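# Insert the steel peg fully into the block's hole

## Task

Push the steel peg completely down into the block's hole while keeping the block in place; if the block ever ends up more than 1.5 cm from its starting spot, the attempt counts as failed.

## Robot and tools

Robot: two arms, left_arm and right_arm, each ending in a two-finger gripper. The fingers point along the gripper's +z axis and close along its y axis. end_effector_position is the point between the finger pads, roughly 1 cm behind the tips. Base poses in the scene frame: left_arm at (-0.040, +0.340, +0.048) m, right_arm at (+0.037, -0.240, +0.004) m, both nearly unrotated. A camera stand sits behind the arms.

Frames: the scene frame has its origin at table-top height midway between the nominal bases, +z up, +x out over the table, left_arm on the +y side (image left/right may differ). Hand poses, targets and velocities in results are in each arm's own base frame. Fixed cameras and the table use the scene frame. Every commanded offset is along the current Hand target's own axes. Printed poses can be wrong by a few cm, more at long reach.

execute_actions(actions, cameras): actions is a list of actions run in order; each action is a list of up to 15 rows, one per 1/30 s step; if fewer rows are given, the last one repeats to fill 15. Each row is one flat list of 14 numbers in [-1, 1] covering both arms: left_arm dx, dy, dz, rx, ry, rz, opening, then right_arm the same seven. dx to rz are offsets from that arm's Hand target as it stood when the action began (not from the previous row); 1.0 equals 0.6 m or 180 degrees; rx, ry, rz form a single rotation vector. Because each new action starts from the updated Hand target, repeating an offset keeps moving. Sending six zeros re-commands the present Hand target. opening is absolute: +1 fully open (0.094 m), -1 closed; always send the opening you want, since 0 is itself a command. Images come back only when actions is empty or cameras names some. An empty list also reports the scene number and task.

move(target, speed, blend, opening_speed, grip_force, blocking, cameras): drives each gripper in a straight line. target is one 14-number row laid out as above, or a list of up to 15 such rows as waypoints; every row is an offset from the same starting Hand targets, not chained. speed is the path top speed in m/s, 0.002 to 2.9 (default 0.25), with rotation capped at twice that in rad/s; one value or one per waypoint. blend (m) rounds corners at intermediate waypoints; 0 means stop at each. opening_speed sets how fast the commanded opening changes, per second on the -1..+1 scale, at least 0.2. grip_force is the per-pad force limit in newtons, 10 to 50, one value or one per arm, persisting until changed; below 50 closing is slow. blocking=false returns after about 0.5 s while the move continues. The whole move is capped at 10 s. Paths do not avoid obstacles or the other arm; faster moves lag, stray and hit harder, and targets set far beyond a contact press harder. Avoid paths that pass near an arm's own base. The result adds a move: line: done (at rest within 10 mm and 2 degrees), off_target, moving, held or fault, plus limits such as paced (pose clipped) or held (steps withheld).

wait(seconds): 0 to 10 s, arms keep their last command; a running move continues. stop(): brakes a running move. zoom_image(camera, region): camera is cam_high or cam_low; region [x0, y0, x1, y1] in pixels of that camera's latest image, at most 504 wide and tall. finished_scene(scene): ends the current scene, given its integer number; make no further call in that reply. The peg must stay inserted without the robot holding it.

Results: per arm, end_effector_position (m), end_effector_quat_wxyz, Hand target (last commanded pose after clipping; next offsets count from it), grip_measured (opening on the -1..+1 scale; reads up to ~2.5 mm wide when empty and a few mm narrower than a squeezed hard part), Joint positions (last entry is the opening in metres), Joint velocities ("within noise" when still), Joint torques (include gravity; joints 1 to 3 wrap at ±28 N m), Tool commands, and for actions calls some step readings of position. Cameras: cam_high and cam_low, both 672x504.

Motion notes: each step the commanded orientation is clipped to within 40 degrees of the measured one. Friction and weight can leave a gripper several cm short of its target without any contact; a further action, even all zeros, re-requests it, or send the remaining distance. A blocked arm keeps pushing until commanded back past its gripper. Joint limits (rad): waist -2.618 to 3.054, shoulder 0 to 3.142, elbow 0 to 3.142 (straight at 2.901), wrist pitch -1.571 to 1.571, wrist yaw -1.571 to 1.571, wrist roll -2.094 to 2.094.

Avoid: moving the block (1.5 cm ends it), dropping the peg or releasing it while moving, fast impacts or hard pushes, anything falling off the table, arms or grippers touching each other, one gripper closing on the other's fingers, strain on wrist camera cables, and long holds with stretched arms or pushes toward unreachable poses, which heat motors (MOTOR HOT at 75 °C, fold-up fault at 90 °C). Loose objects may be nudged occasionally.

Each tool is called as name([rows], argument=value, ...), one row to a line, values as JSON.

## Session

execute_actions(actions=[])

Scene clock: 0.00 s.
left_arm: end_effector_position=(+0.3900, +0.0190, +0.1153) grip_measured=+1.000 end_effector_quat_wxyz=(+0.608, -0.069, +0.784, +0.108) | right_arm: end_effector_position=(+0.3860, -0.0417, +0.1181) grip_measured=+1.000 end_effector_quat_wxyz=(+0.592, +0.116, +0.786, -0.136)
Joint positions: left_arm=[-0.124 1.53 0.333 0.938 -0.376 -0.008 0.094] | right_arm=[0.092 1.491 0.36 0.837 0.447 0.051 0.094]
Joint velocities: within noise
Joint torques (N m): no reading
Heat: left arm: 38 °C; right arm: 44 °C.
Hand target: left_arm +0.3923, +0.0191, +0.1223; +0.616, -0.071, +0.778, +0.107 | right_arm +0.3884, -0.0419, +0.1264; +0.602, +0.119, +0.778, -0.135
Tool commands: left_gripper/opening=+1.0 right_gripper/opening=+1.0

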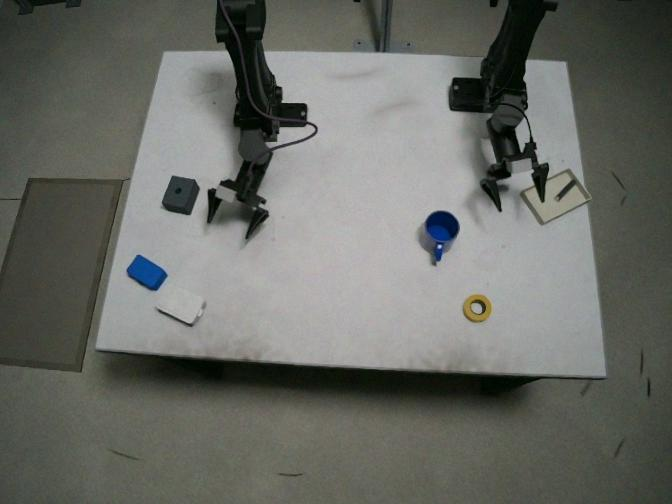

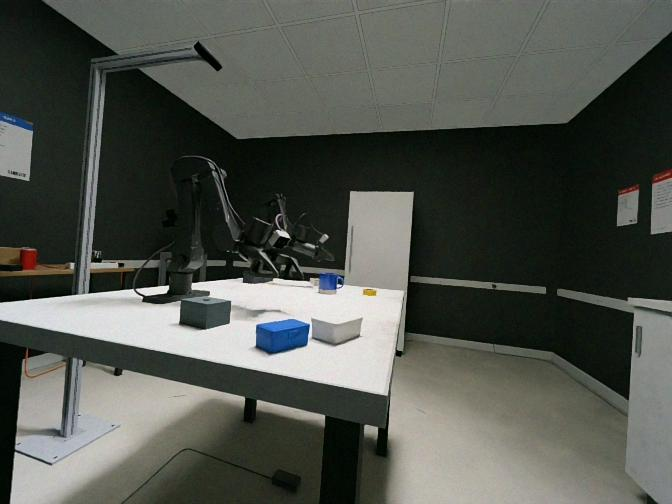

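zoom_image(camera="cam_high", region=[470, 120, 610, 240])

zoom_image(camera="cam_high", region=[140, 150, 280, 250])

zoom_image(camera="cam_low", region=[130, 200, 350, 360])

Scaled by 3.600 from the camera's 672x504 image, which has a finer 960x720 frame.

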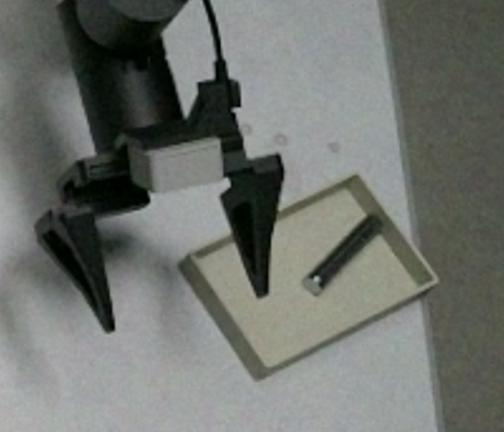

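Scaled by 3.600 from the camera's 672x504 image, which has a finer 960x720 frame.

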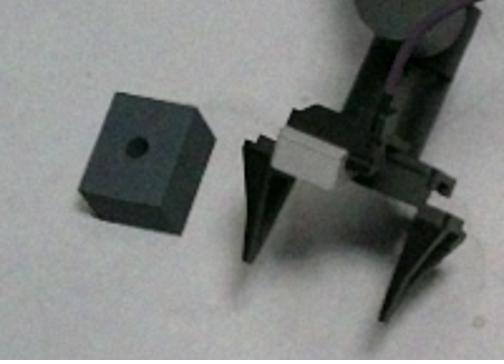

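Scaled by 2.291 from the camera's 672x504 image, which has a finer 960x720 frame.

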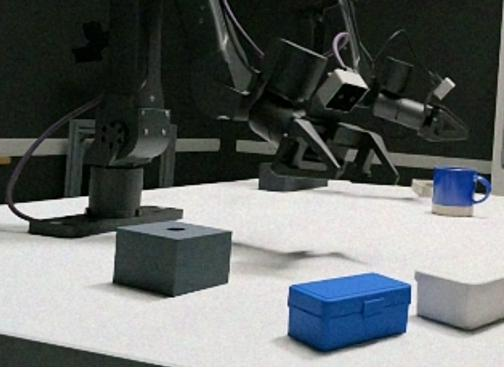

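move(target=[0.070,0.325,-0.115,0.209,0.388,0.221,0,-0.206,0.151,-0.282,-0.093,0.414,-0.082,0], speed=0.4, cameras=["all"])

zoom_image(camera="cam_high", region=[470, 120, 610, 240])

Scene clock: 69.23 s.
left_arm: end_effector_position=(+0.2676, +0.1865, +0.1075) grip_measured=+0.002 end_effector_quat_wxyz=(+0.001, +0.313, +0.950, -0.003) | right_arm: end_effector_position=(+0.3026, +0.0993, +0.2596) grip_measured=+0.003 end_effector_quat_wxyz=(+0.124, -0.002, +0.992, +0.037)
Joint positions: left_arm=[0.608 1.784 1.47 -1.261 0.005 1.244 0.047] | right_arm=[0.318 1.617 1.871 -1.565 0.006 0.313 0.047]
Joint torques (N m): left_arm=[0.21 -5.33 7.87 0.27 -0.08 0.07] | right_arm=[0.28 -11.89 6.23 0.58 -0.03 0.04]
Heat: left arm: 39 °C; right arm: 45 °C.
Hand target: left_arm +0.2701, +0.1909, +0.1119; -0.001, +0.316, +0.949, +0.000 | right_arm +0.2975, +0.0999, +0.2806; +0.000, +0.000, +1.000, +0.000
Off the commanded pose: left_arm 0.007 m, 1 deg | right_arm 0.022 m, 15 deg.
joint sent to its limit (right arm) — joint 4 (wrist pitch), lower limit. The joint targets are off in orientation, not in position.
move: off_target (right_arm)

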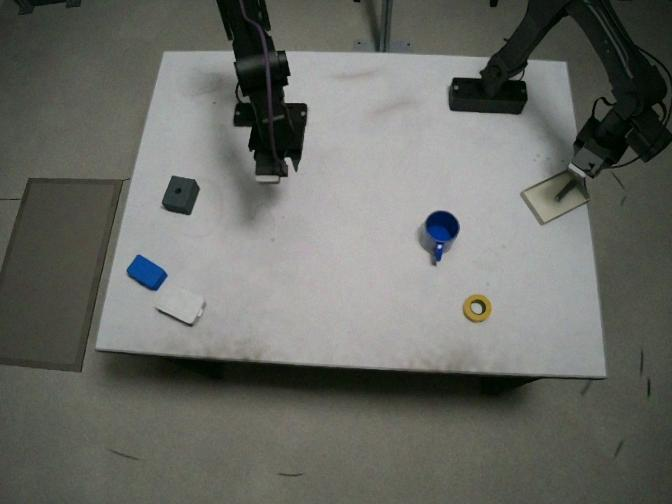

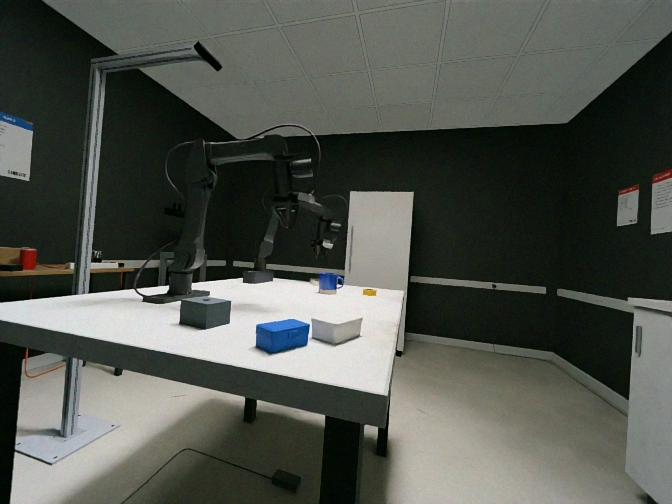

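Scaled by 3.600 from the camera's 672x504 image, which has a finer 960x720 frame.

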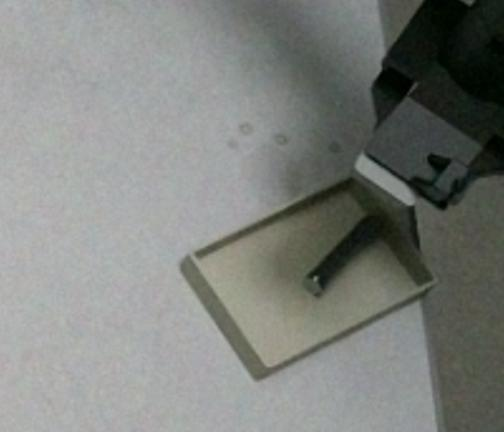

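move(target=[0,0,0.14,0,0,0,0,0,0,0.1,0,0,0,0], cameras=["all"])

zoom_image(camera="cam_high", region=[510, 140, 610, 230])

zoom_image(camera="cam_low", region=[250, 190, 390, 310])

Scene clock: 80.33 s.
left_arm: end_effector_position=(+0.2719, +0.1897, +0.0327) grip_measured=+0.002 end_effector_quat_wxyz=(+0.003, +0.313, +0.950, +0.000) | right_arm: end_effector_position=(+0.2981, +0.0981, +0.2231) grip_measured=+0.003 end_effector_quat_wxyz=(+0.062, -0.002, +0.998, +0.018)
Joint positions: left_arm=[0.608 1.857 1.258 -0.968 0.004 1.245 0.047] | right_arm=[0.318 1.67 1.796 -1.567 0.005 0.313 0.047]
Joint torques (N m): left_arm=[0.25 -5.91 4.34 0.54 -0.05 0.08] | right_arm=[0.24 -7.43 4.42 0.35 -0.02 0.04]
Heat: left arm: 39 °C; right arm: 46 °C.
Hand target: left_arm +0.2701, +0.1910, +0.0279; -0.001, +0.316, +0.949, +0.000 | right_arm +0.2976, +0.0999, +0.2206; +0.000, +0.000, +1.000, +0.000
Off the commanded pose: left_arm 0.005 m, 1 deg | right_arm 0.003 m, 7 deg.
joint sent to its limit (right arm) — joint 4 (wrist pitch), lower limit. The joint targets are off in orientation, not in position.
move: off_target (right_arm)

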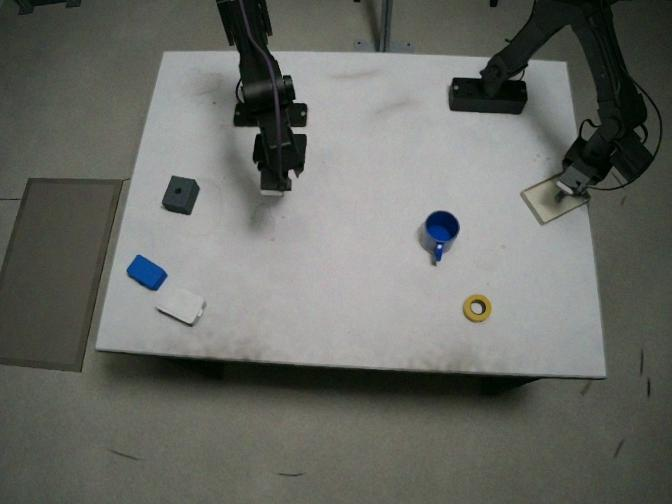

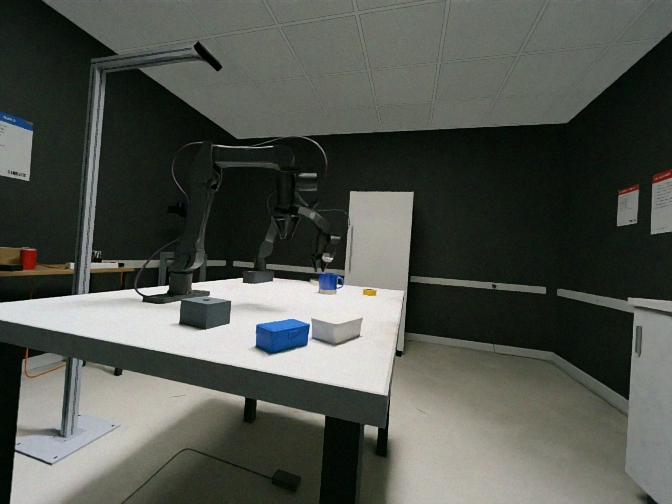

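Scaled by 5.040 from the camera's 672x504 image, which has a finer 960x720 frame.

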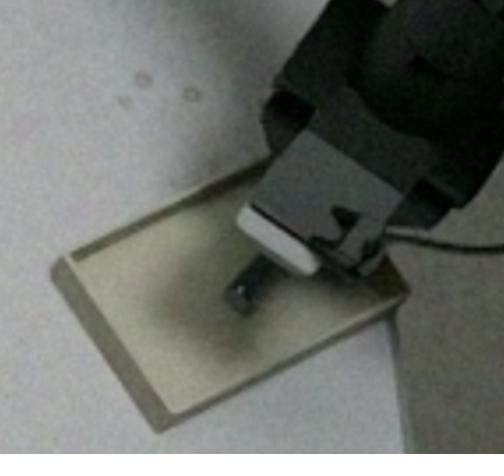

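Scaled by 3.600 from the camera's 672x504 image, which has a finer 960x720 frame.

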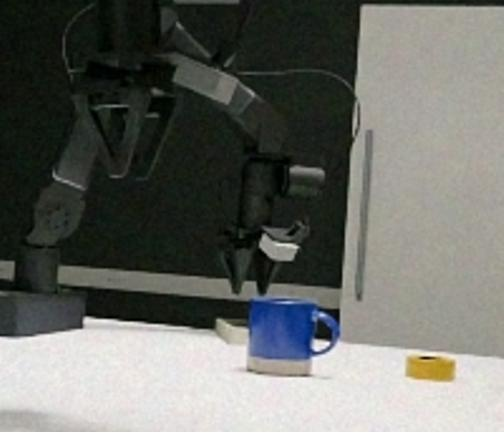

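move([
  [0,0,0.095,0,0,0,0,0,0,0,0,0,0,0],
  [0,0,0.095,0,0,0,-1,0,0,0,0,0,0,0],
], speed=0.15, grip_force=[40,50], cameras=["all"])

zoom_image(camera="cam_high", region=[510, 140, 610, 230])

Scene clock: 87.63 s.
left_arm: end_effector_position=(+0.2726, +0.1903, -0.0247) grip_measured=-0.689 end_effector_quat_wxyz=(+0.003, +0.313, +0.950, +0.001) | right_arm: end_effector_position=(+0.2981, +0.0981, +0.2231) grip_measured=+0.003 end_effector_quat_wxyz=(+0.062, -0.002, +0.998, +0.018)
Joint positions: left_arm=[0.608 1.958 1.143 -0.751 0.004 1.246 0.015] | right_arm=[0.318 1.67 1.796 -1.567 0.005 0.313 0.047]
Joint torques (N m): left_arm=[0.24 -6.2 3.97 0.54 -0.05 0.08] | right_arm=[0.25 -7.45 4.4 0.35 -0.03 0.05]
Heat: left arm: 38 °C; right arm: 46 °C.
Hand target: left_arm +0.2700, +0.1909, -0.0291; -0.001, +0.316, +0.949, +0.000 | right_arm +0.2976, +0.0999, +0.2206; +0.000, +0.000, +1.000, +0.000
Off the commanded pose: left_arm 0.005 m, 1 deg | right_arm 0.003 m, 7 deg.
joint sent to its limit (right arm) — joint 4 (wrist pitch), lower limit. The joint targets are off in orientation, not in position.
grip_force (N): 40, 50
move: off_target (right_arm)

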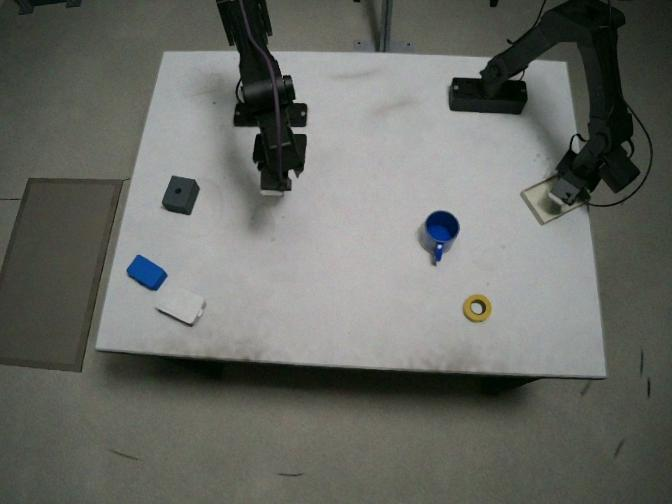

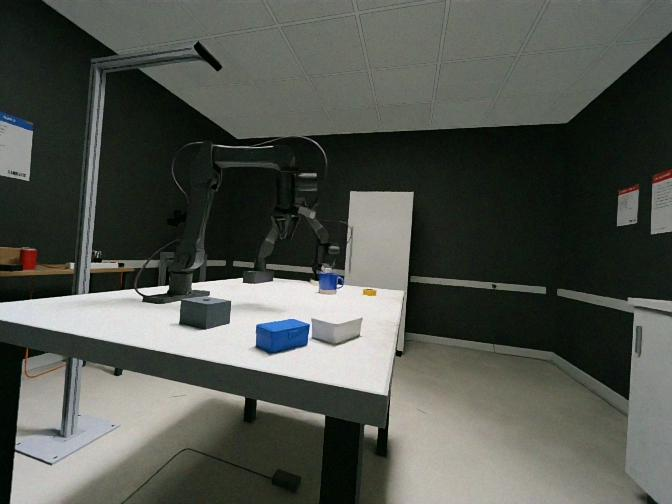

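Scaled by 5.040 from the camera's 672x504 image, which has a finer 960x720 frame.

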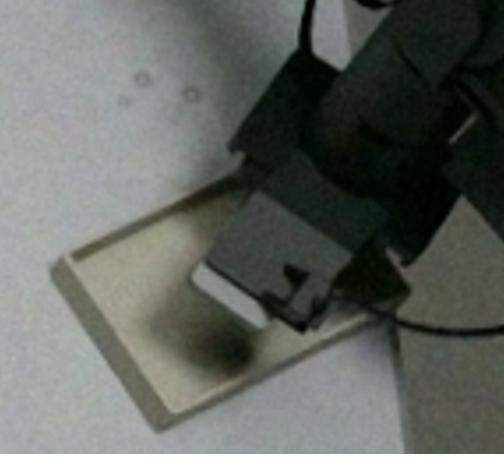

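move([
  [0,0,-0.333,0,0,0,-1,0,0,-0.06,0,0,0,0],
  [-0.41,-0.297,-0.365,0.027,-0.499,0.027,-1,0,0,-0.1,0,0,0,-0.2],
  [-0.665,-0.608,-0.242,0.027,-0.499,0.027,-1,0,0,-0.1,0,0,0,-0.2],
], speed=[0.25,0.4,0.3], grip_force=50, blend=[0.03,0.04,0], cameras=["all"])

zoom_image(camera="cam_high", region=[230, 120, 430, 270])

zoom_image(camera="cam_low", region=[220, 170, 360, 290])

Scene clock: 103.60 s.
left_arm: end_effector_position=(+0.3617, -0.3375, +0.0990) grip_measured=-0.700 end_effector_quat_wxyz=(+0.632, +0.273, +0.679, -0.256) | right_arm: end_effector_position=(+0.3016, +0.0993, +0.2606) grip_measured=-0.197 end_effector_quat_wxyz=(+0.124, -0.002, +0.991, +0.038)
Joint positions: left_arm=[-0.744 2.076 0.659 1.346 0.023 0 0.014] | right_arm=[0.318 1.614 1.871 -1.567 0.005 0.313 0.038]
Joint torques (N m): left_arm=[0.17 -5.94 5.98 2.32 -0.13 -0.05] | right_arm=[0.25 -11.54 6.2 0.6 -0.01 0.04]
Heat: left arm: 38 °C; right arm: 46 °C.
Hand target: left_arm +0.3704, -0.3404, +0.1160; +0.657, +0.259, +0.659, -0.260 | right_arm +0.2975, +0.0998, +0.2807; +0.001, +0.000, +1.000, +0.000
Off the commanded pose: left_arm 0.019 m, 4 deg | right_arm 0.020 m, 15 deg.
joint sent to its limit (right arm) — joint 4 (wrist pitch), lower limit. The joint targets are off in orientation, not in position.
move: off_target (left_arm, right_arm); blend cut to 0 m at target 2; target 2's new opening was sent with right_arm's hand 0.020 m and 15 deg from that target

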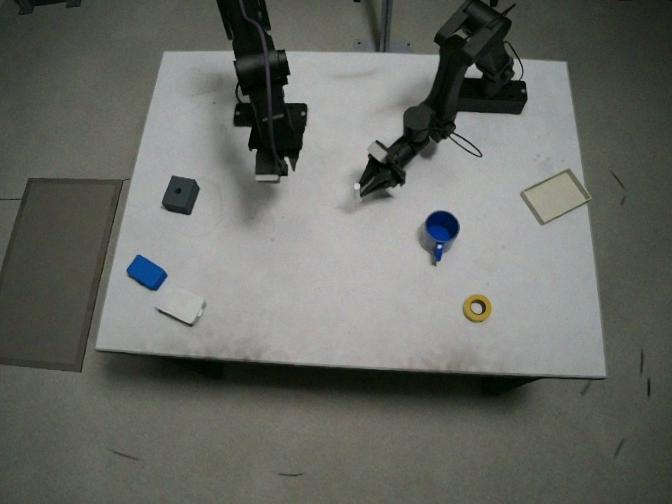

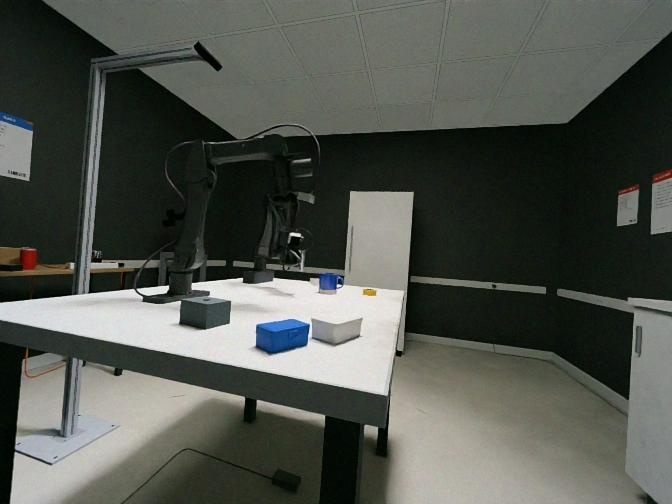

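Scaled by 2.520 from the camera's 672x504 image, which has a finer 960x720 frame.

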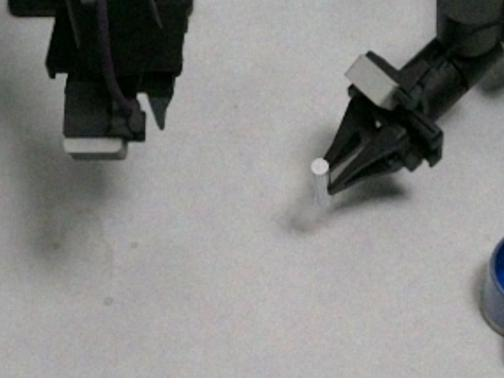

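Scaled by 3.600 from the camera's 672x504 image, which has a finer 960x720 frame.

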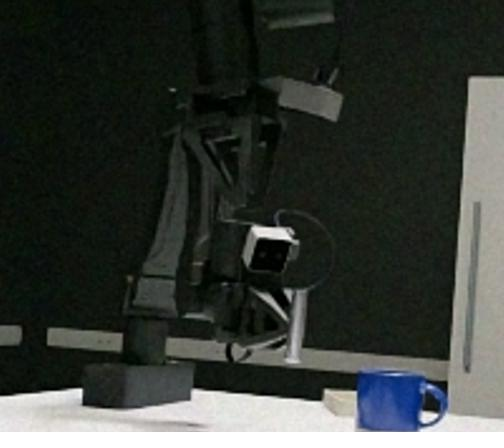

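move(target=[-0.02,0,0,0,-0.022,0,-1,0,0.2233,0.068,0,0,0,0.3], cameras=["all"])

zoom_image(camera="cam_high", region=[300, 120, 420, 220])

zoom_image(camera="cam_low", region=[240, 170, 360, 290])

Scene clock: 111.70 s.
left_arm: end_effector_position=(+0.3621, -0.3378, +0.1090) grip_measured=-0.700 end_effector_quat_wxyz=(+0.653, +0.266, +0.658, -0.264) | right_arm: end_effector_position=(+0.2938, +0.2309, +0.2367) grip_measured=+0.297 end_effector_quat_wxyz=(+0.084, -0.006, +0.994, +0.063)
Joint positions: left_arm=[-0.744 2.102 0.659 1.435 0.023 0 0.014] | right_arm=[0.665 1.856 2.066 -1.57 0.004 0.652 0.061]
Joint torques (N m): left_arm=[0.2 -6.09 6.06 2.33 -0.13 -0.04] | right_arm=[-0.12 -9.16 6.19 0.53 -0.01 0.08]
Heat: left arm: 39 °C; right arm: 47 °C.
Hand target: left_arm +0.3704, -0.3404, +0.1279; +0.679, +0.250, +0.636, -0.268 | right_arm +0.2975, +0.2337, +0.2398; +0.000, +0.000, +1.000, +0.000
Off the commanded pose: left_arm 0.021 m, 4 deg | right_arm 0.006 m, 12 deg.
joint sent to its limit (right arm) — joint 4 (wrist pitch), lower limit. The joint targets are off in orientation, not in position.
move: off_target (left_arm, right_arm)

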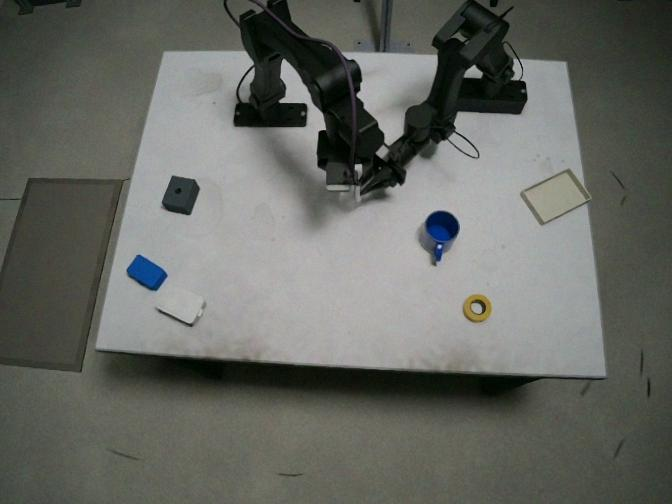

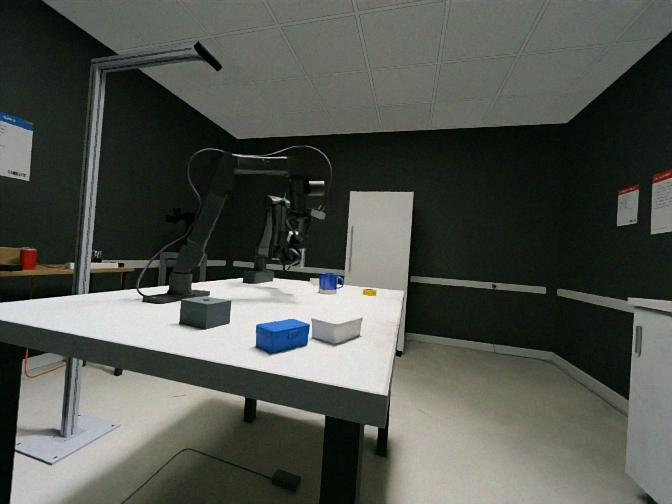

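Scaled by 4.200 from the camera's 672x504 image, which has a finer 960x720 frame.

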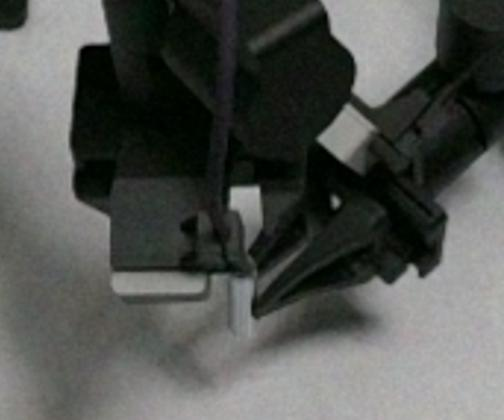

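Scaled by 4.200 from the camera's 672x504 image, which has a finer 960x720 frame.

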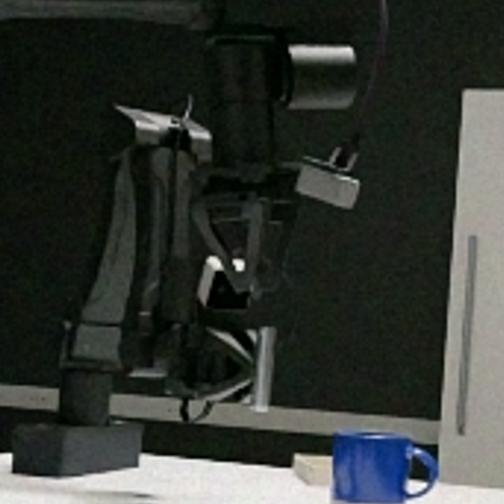

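move(target=[0,0,0,0,0,0,-1,0,0,0.045,0,0,0,0.3], cameras=["all"])

zoom_image(camera="cam_high", region=[320, 150, 400, 220])

zoom_image(camera="cam_low", region=[270, 210, 330, 280])

Scene clock: 117.67 s.
left_arm: end_effector_position=(+0.3621, -0.3378, +0.1091) grip_measured=-0.700 end_effector_quat_wxyz=(+0.653, +0.266, +0.658, -0.264) | right_arm: end_effector_position=(+0.2964, +0.2331, +0.2191) grip_measured=+0.297 end_effector_quat_wxyz=(+0.064, -0.006, +0.997, +0.048)
Joint positions: left_arm=[-0.744 2.102 0.659 1.435 0.023 0 0.014] | right_arm=[0.665 1.899 2.057 -1.57 0.003 0.653 0.061]
Joint torques (N m): left_arm=[0.18 -6.09 6.12 2.33 -0.13 -0.05] | right_arm=[-0.16 -9.25 4.26 0.43 0 0.07]
Heat: left arm: 40 °C; right arm: 47 °C.
Hand target: left_arm +0.3704, -0.3404, +0.1280; +0.679, +0.250, +0.636, -0.269 | right_arm +0.2975, +0.2337, +0.2129; +0.000, +0.000, +1.000, +0.000
Off the commanded pose: left_arm 0.021 m, 4 deg | right_arm 0.006 m, 9 deg.
joint sent to its limit (right arm) — joint 4 (wrist pitch), lower limit. The joint targets are off in orientation, not in position.
move: off_target (left_arm, right_arm)

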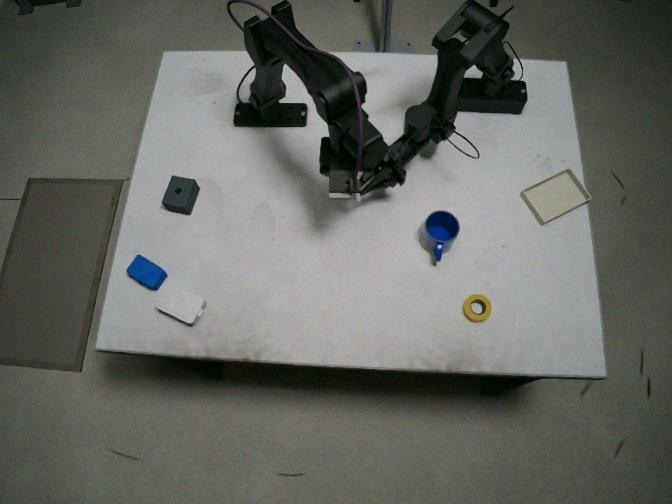

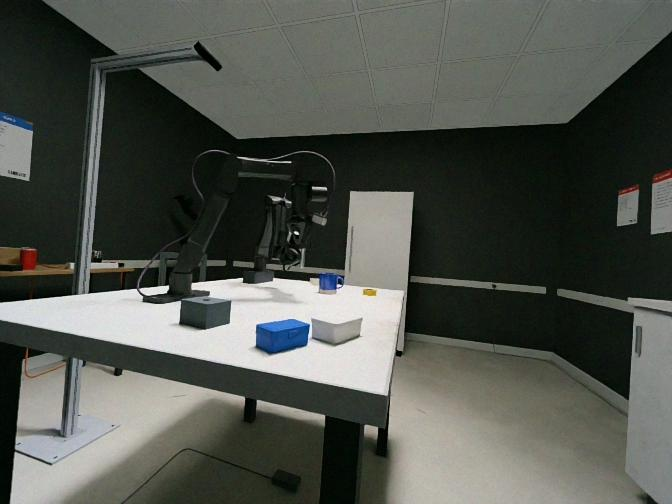

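Scaled by 6.300 from the camera's 672x504 image, which has a finer 960x720 frame.

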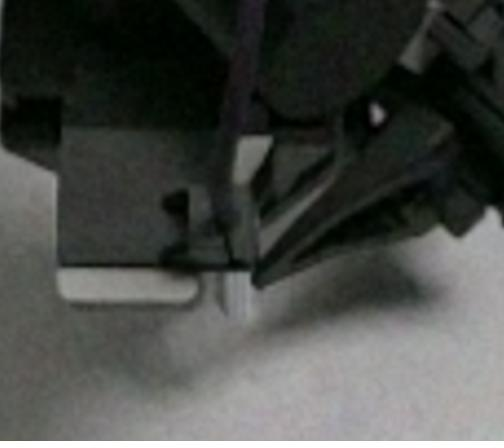

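Scaled by 7.200 from the camera's 672x504 image, which has a finer 960x720 frame.

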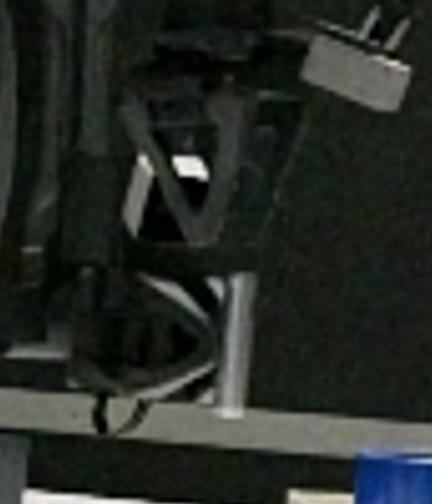

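move(target=[0,0,0,0,0,0,-1,-0.012,0.008,0.065,0,0,0,0.2], speed=0.1, cameras=["all"])

zoom_image(camera="cam_high", region=[320, 150, 400, 220])

zoom_image(camera="cam_low", region=[270, 210, 330, 280])

Scene clock: 126.80 s.
left_arm: end_effector_position=(+0.3621, -0.3378, +0.1091) grip_measured=-0.700 end_effector_quat_wxyz=(+0.653, +0.266, +0.658, -0.264) | right_arm: end_effector_position=(+0.3032, +0.2386, +0.1799) grip_measured=+0.203 end_effector_quat_wxyz=(+0.021, -0.006, +1.000, +0.015)
Joint positions: left_arm=[-0.744 2.102 0.659 1.435 0.023 0 0.014] | right_arm=[0.665 2.007 2.057 -1.57 0.002 0.653 0.057]
Joint torques (N m): left_arm=[0.18 -6.08 6.08 2.33 -0.13 -0.05] | right_arm=[-0.31 -10.19 4.52 0.21 0.01 0.06]
Heat: left arm: 41 °C; right arm: 46 °C.
Hand target: left_arm +0.3704, -0.3404, +0.1280; +0.679, +0.250, +0.636, -0.269 | right_arm +0.3047, +0.2386, +0.1738; +0.000, +0.000, +1.000, +0.000
Off the commanded pose: left_arm 0.021 m, 4 deg | right_arm 0.006 m, 3 deg.
joint sent to its limit (right arm) — joint 4 (wrist pitch), lower limit. The joint targets still meet the commanded pose.
move: off_target (left_arm, right_arm)

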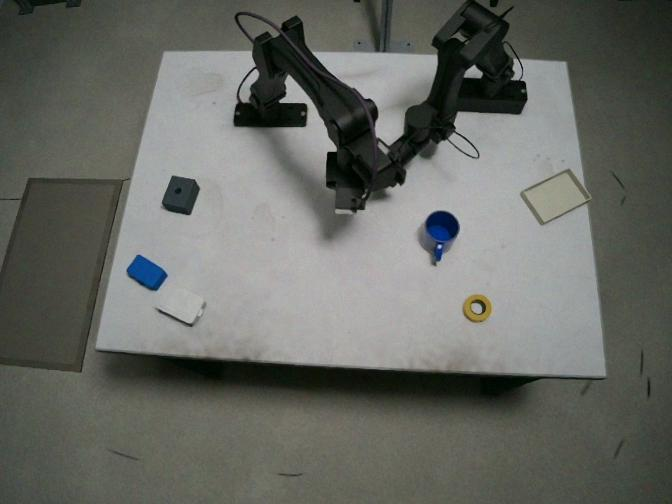

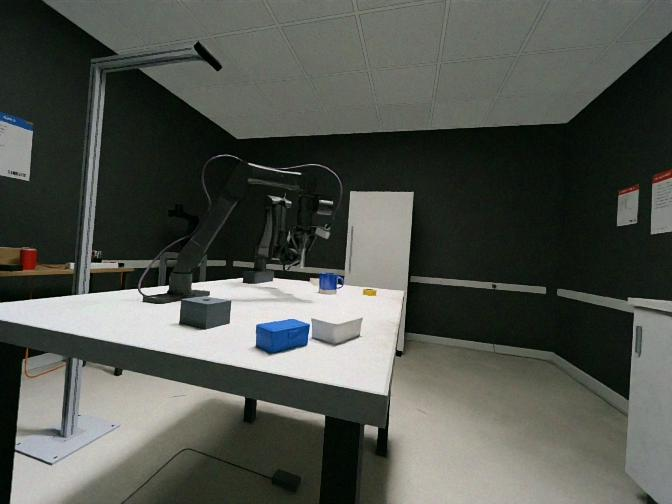

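Scaled by 6.300 from the camera's 672x504 image, which has a finer 960x720 frame.

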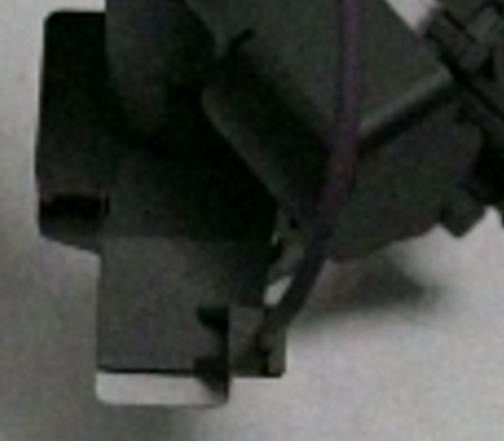

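Scaled by 7.200 from the camera's 672x504 image, which has a finer 960x720 frame.

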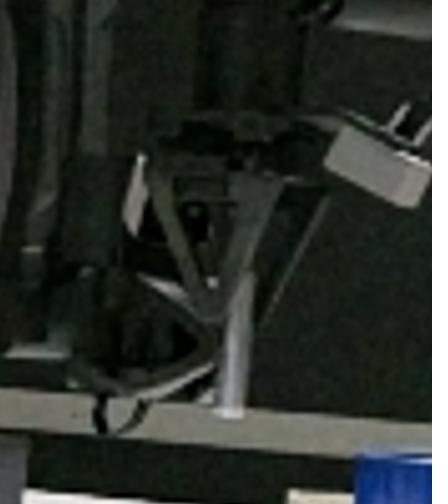

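move(target=[0,0,0,0,0,0,-1,0,0,0,0,0,0,-0.75], grip_force=[50,20], cameras=["all"])

zoom_image(camera="cam_low", region=[270, 210, 330, 280])

Scene clock: 133.40 s.
left_arm: end_effector_position=(+0.3628, -0.3394, +0.1103) grip_measured=-0.700 end_effector_quat_wxyz=(+0.654, +0.266, +0.656, -0.266) | right_arm: end_effector_position=(+0.3030, +0.2452, +0.1801) grip_measured=-0.662 end_effector_quat_wxyz=(+0.018, -0.007, +0.999, +0.031)
Joint positions: left_arm=[-0.744 2.104 0.666 1.436 0.027 0 0.014] | right_arm=[0.665 2.007 2.057 -1.554 -0.028 0.653 0.016]
Joint torques (N m): left_arm=[0.18 -6.27 5.6 2.33 -0.16 -0.06] | right_arm=[-0.31 -10.26 4.56 0.08 0.31 0.07]
Heat: left arm: 41 °C; right arm: 46 °C.
Hand target: left_arm +0.3704, -0.3403, +0.1279; +0.679, +0.250, +0.636, -0.268 | right_arm +0.3048, +0.2386, +0.1738; +0.000, +0.000, +1.000, +0.000
Off the commanded pose: left_arm 0.019 m, 4 deg | right_arm 0.009 m, 4 deg.
joint sent to its limit (right arm) — joint 4 (wrist pitch), lower limit. The joint targets still meet the commanded pose.
grip_force (N): 50, 20
move: off_target (left_arm, right_arm)

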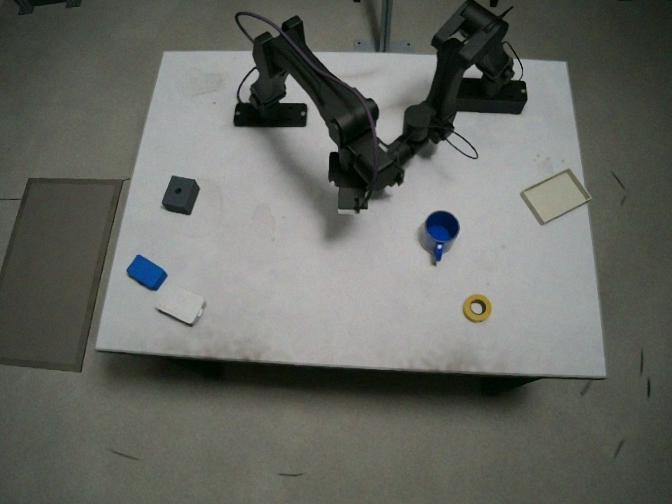

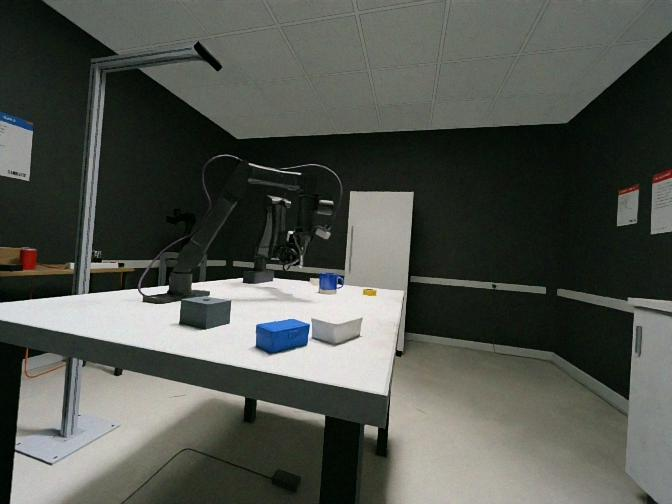

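Scaled by 7.200 from the camera's 672x504 image, which has a finer 960x720 frame.

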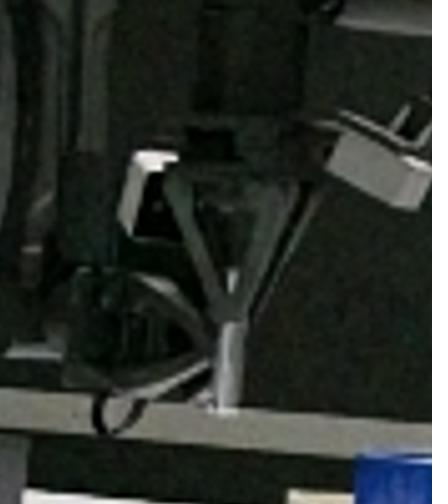

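move([
  [0,0,0,0,0,0,-1,0,0.011,0,0,0,0,-1],
  [0,0,0,0,0,0,-0.2,0,0.011,0,0,0,0,-1],
  [0,0,-0.22,0,0,0,-0.2,0,0.011,0,0,0,0,-1],
], grip_force=50, cameras=["all"])

zoom_image(camera="cam_low", region=[270, 210, 330, 280])

Scene clock: 138.60 s.
left_arm: end_effector_position=(+0.2727, -0.2533, +0.0966) grip_measured=-0.202 end_effector_quat_wxyz=(+0.613, +0.278, +0.697, -0.247) | right_arm: end_effector_position=(+0.3031, +0.2432, +0.1749) grip_measured=-0.696 end_effector_quat_wxyz=(+0.015, -0.002, +1.000, +0.018)
Joint positions: left_arm=[-0.741 1.791 0.163 1.502 0.022 0 0.037] | right_arm=[0.669 2.021 2.057 -1.562 -0.01 0.664 0.014]
Joint torques (N m): left_arm=[0.47 -5.37 2.06 2.51 -0.04 -0.03] | right_arm=[0.47 -10.4 5.89 0.11 0.12 0.09]
Heat: left arm: 42 °C; right arm: 46 °C.
Hand target: left_arm +0.2743, -0.2504, +0.1192; +0.679, +0.250, +0.636, -0.268 | right_arm +0.3048, +0.2452, +0.1738; +0.000, +0.000, +1.000, +0.000
Off the commanded pose: left_arm 0.023 m, 11 deg | right_arm 0.003 m, 3 deg.
joint sent to its limit (left arm) — joint 4 (wrist pitch), upper limit. The joint targets are off in orientation, not in position.
joint sent to its limit (right arm) — joint 4 (wrist pitch), lower limit. The joint targets still meet the commanded pose.
move: off_target (left_arm, right_arm); target 2's new opening was sent with left_arm's hand 0.021 m and 4 deg from that target

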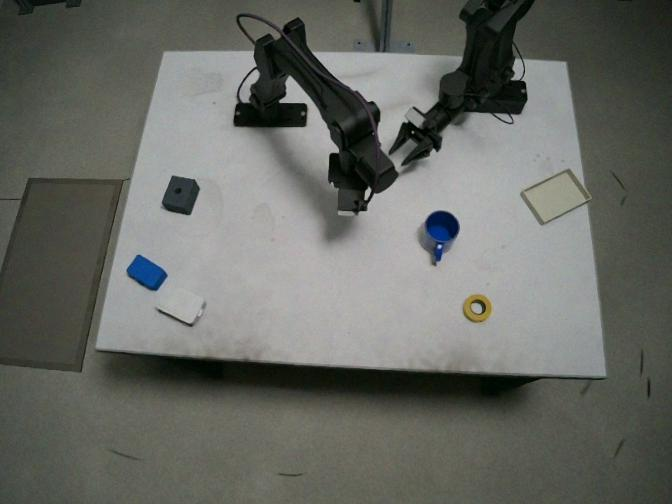

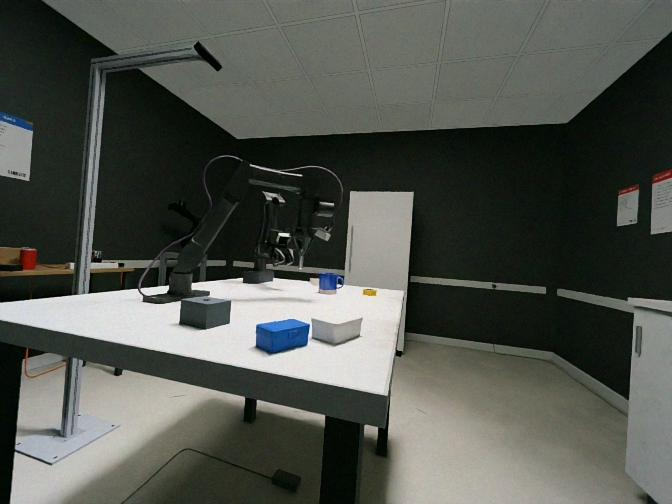

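Scaled by 7.200 from the camera's 672x504 image, which has a finer 960x720 frame.

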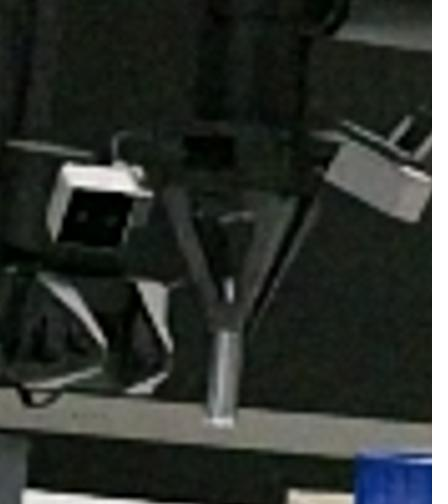

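move(target=[0,0,0,0,0,0,-0.2,0.073,-0.71,0.05,0,0,0,-1], speed=0.3, cameras=["all"])

zoom_image(camera="cam_high", region=[140, 150, 220, 220])

zoom_image(camera="cam_low", region=[160, 240, 260, 340])

Scene clock: 146.73 s.
left_arm: end_effector_position=(+0.2727, -0.2533, +0.0966) grip_measured=-0.202 end_effector_quat_wxyz=(+0.613, +0.278, +0.697, -0.247) | right_arm: end_effector_position=(+0.2551, -0.1793, +0.1399) grip_measured=-0.696 end_effector_quat_wxyz=(-0.007, +0.005, +1.000, -0.002)
Joint positions: left_arm=[-0.741 1.791 0.163 1.502 0.022 0 0.037] | right_arm=[-0.61 1.732 1.537 -1.385 0.011 -0.599 0.014]
Joint torques (N m): left_arm=[0.43 -5.39 2.09 2.5 -0.04 -0.02] | right_arm=[-0.01 -8.01 6.68 0.04 -0.09 -0.11]
Heat: left arm: 43 °C; right arm: 46 °C.
Hand target: left_arm +0.2743, -0.2504, +0.1192; +0.679, +0.250, +0.636, -0.268 | right_arm +0.2610, -0.1808, +0.1437; +0.000, +0.000, +1.000, +0.000
Off the commanded pose: left_arm 0.023 m, 11 deg | right_arm 0.007 m, 1 deg.
joint sent to its limit (left arm) — joint 4 (wrist pitch), upper limit. The joint targets are off in orientation, not in position.
move: off_target (left_arm)

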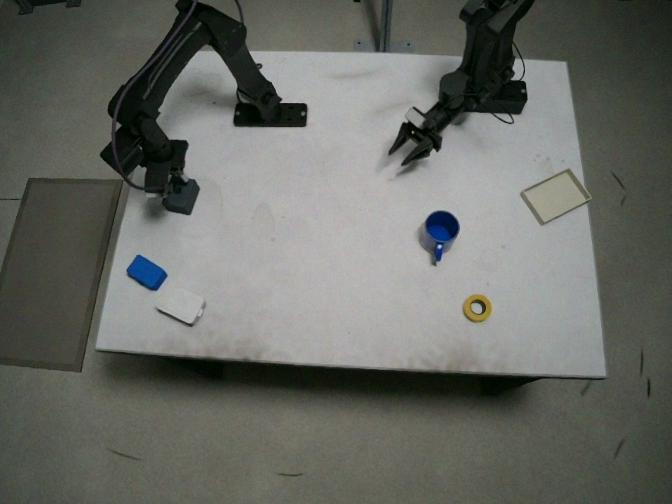

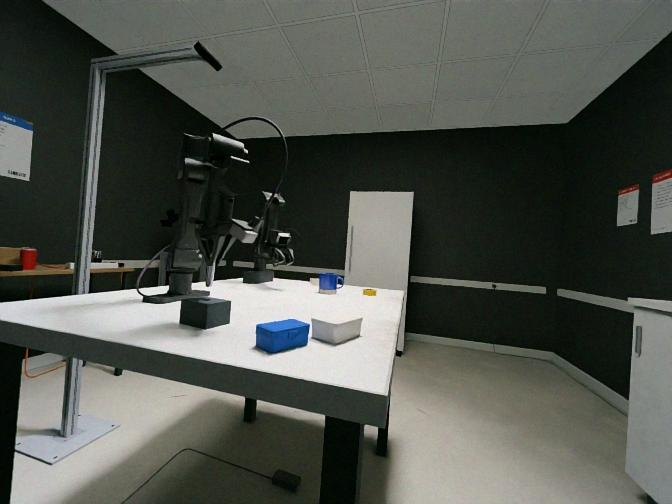

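Scaled by 6.300 from the camera's 672x504 image, which has a finer 960x720 frame.

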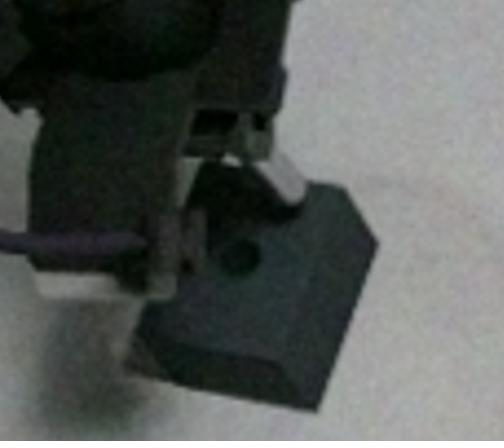

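Scaled by 5.040 from the camera's 672x504 image, which has a finer 960x720 frame.

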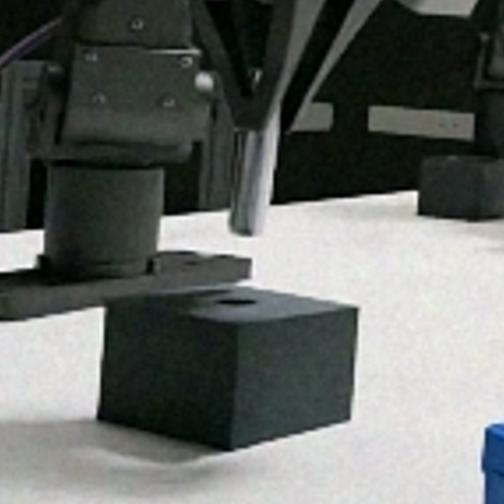

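move(target=[0,0,0,0,0,0,-0.2,0.008,-0.037,0,0,-0.025,0,-1], speed=0.15, cameras=["all"])

zoom_image(camera="cam_high", region=[140, 150, 220, 220])

zoom_image(camera="cam_low", region=[160, 240, 260, 340])

Scene clock: 159.27 s.
left_arm: end_effector_position=(+0.2727, -0.2533, +0.0966) grip_measured=-0.202 end_effector_quat_wxyz=(+0.613, +0.278, +0.697, -0.247) | right_arm: end_effector_position=(+0.2531, -0.2019, +0.1402) grip_measured=-0.696 end_effector_quat_wxyz=(+0.026, +0.003, +1.000, +0.002)
Joint positions: left_arm=[-0.741 1.791 0.163 1.502 0.022 0 0.037] | right_arm=[-0.697 1.732 1.537 -1.338 -0.037 -0.689 0.014]
Joint torques (N m): left_arm=[0.46 -5.38 2.09 2.5 -0.05 -0.02] | right_arm=[-0.4 -10.07 4.7 0.34 -0.16 -0.12]
Heat: left arm: 44 °C; right arm: 46 °C.
Hand target: left_arm +0.2743, -0.2504, +0.1192; +0.679, +0.250, +0.636, -0.268 | right_arm +0.2562, -0.2030, +0.1436; +0.040, +0.000, +0.999, +0.000
Off the commanded pose: left_arm 0.023 m, 11 deg | right_arm 0.005 m, 2 deg.
joint sent to its limit (left arm) — joint 4 (wrist pitch), upper limit. The joint targets are off in orientation, not in position.
move: off_target (left_arm)

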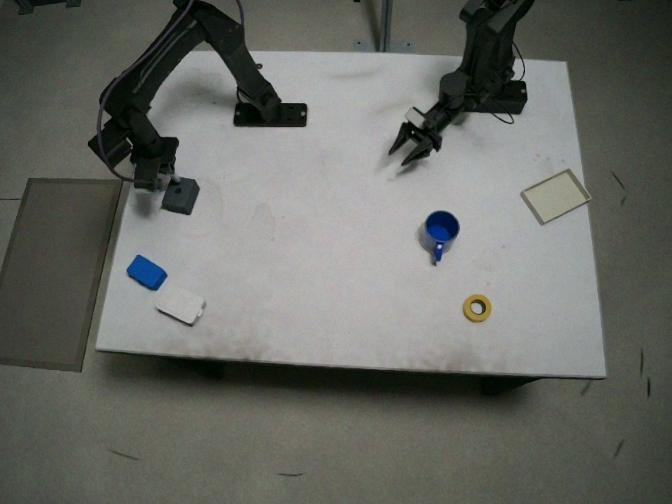

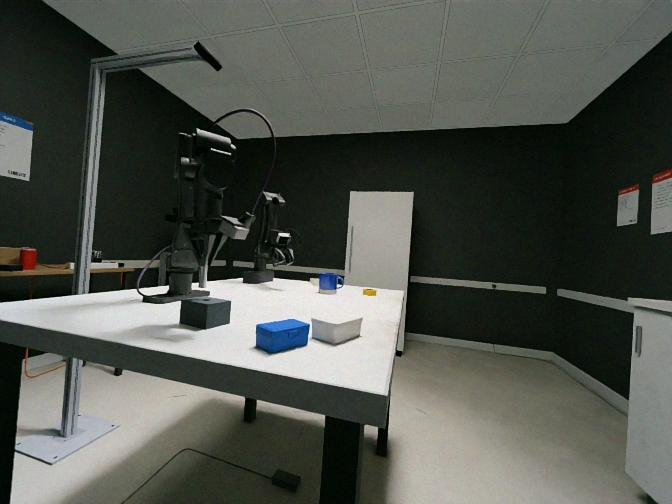

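Scaled by 6.300 from the camera's 672x504 image, which has a finer 960x720 frame.

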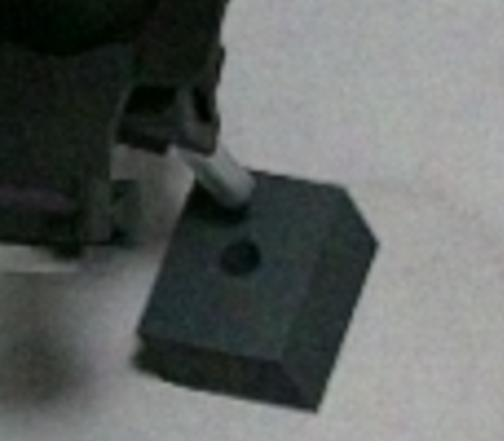

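Scaled by 5.040 from the camera's 672x504 image, which has a finer 960x720 frame.

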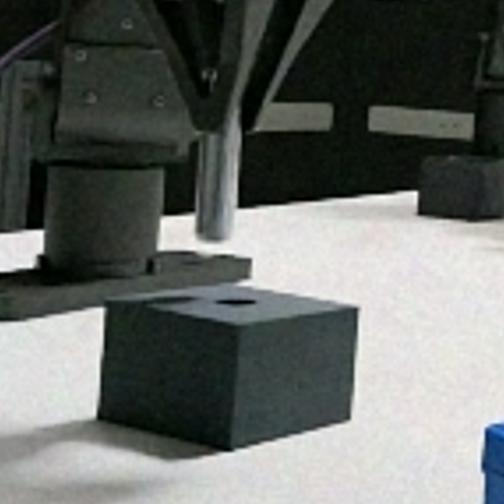

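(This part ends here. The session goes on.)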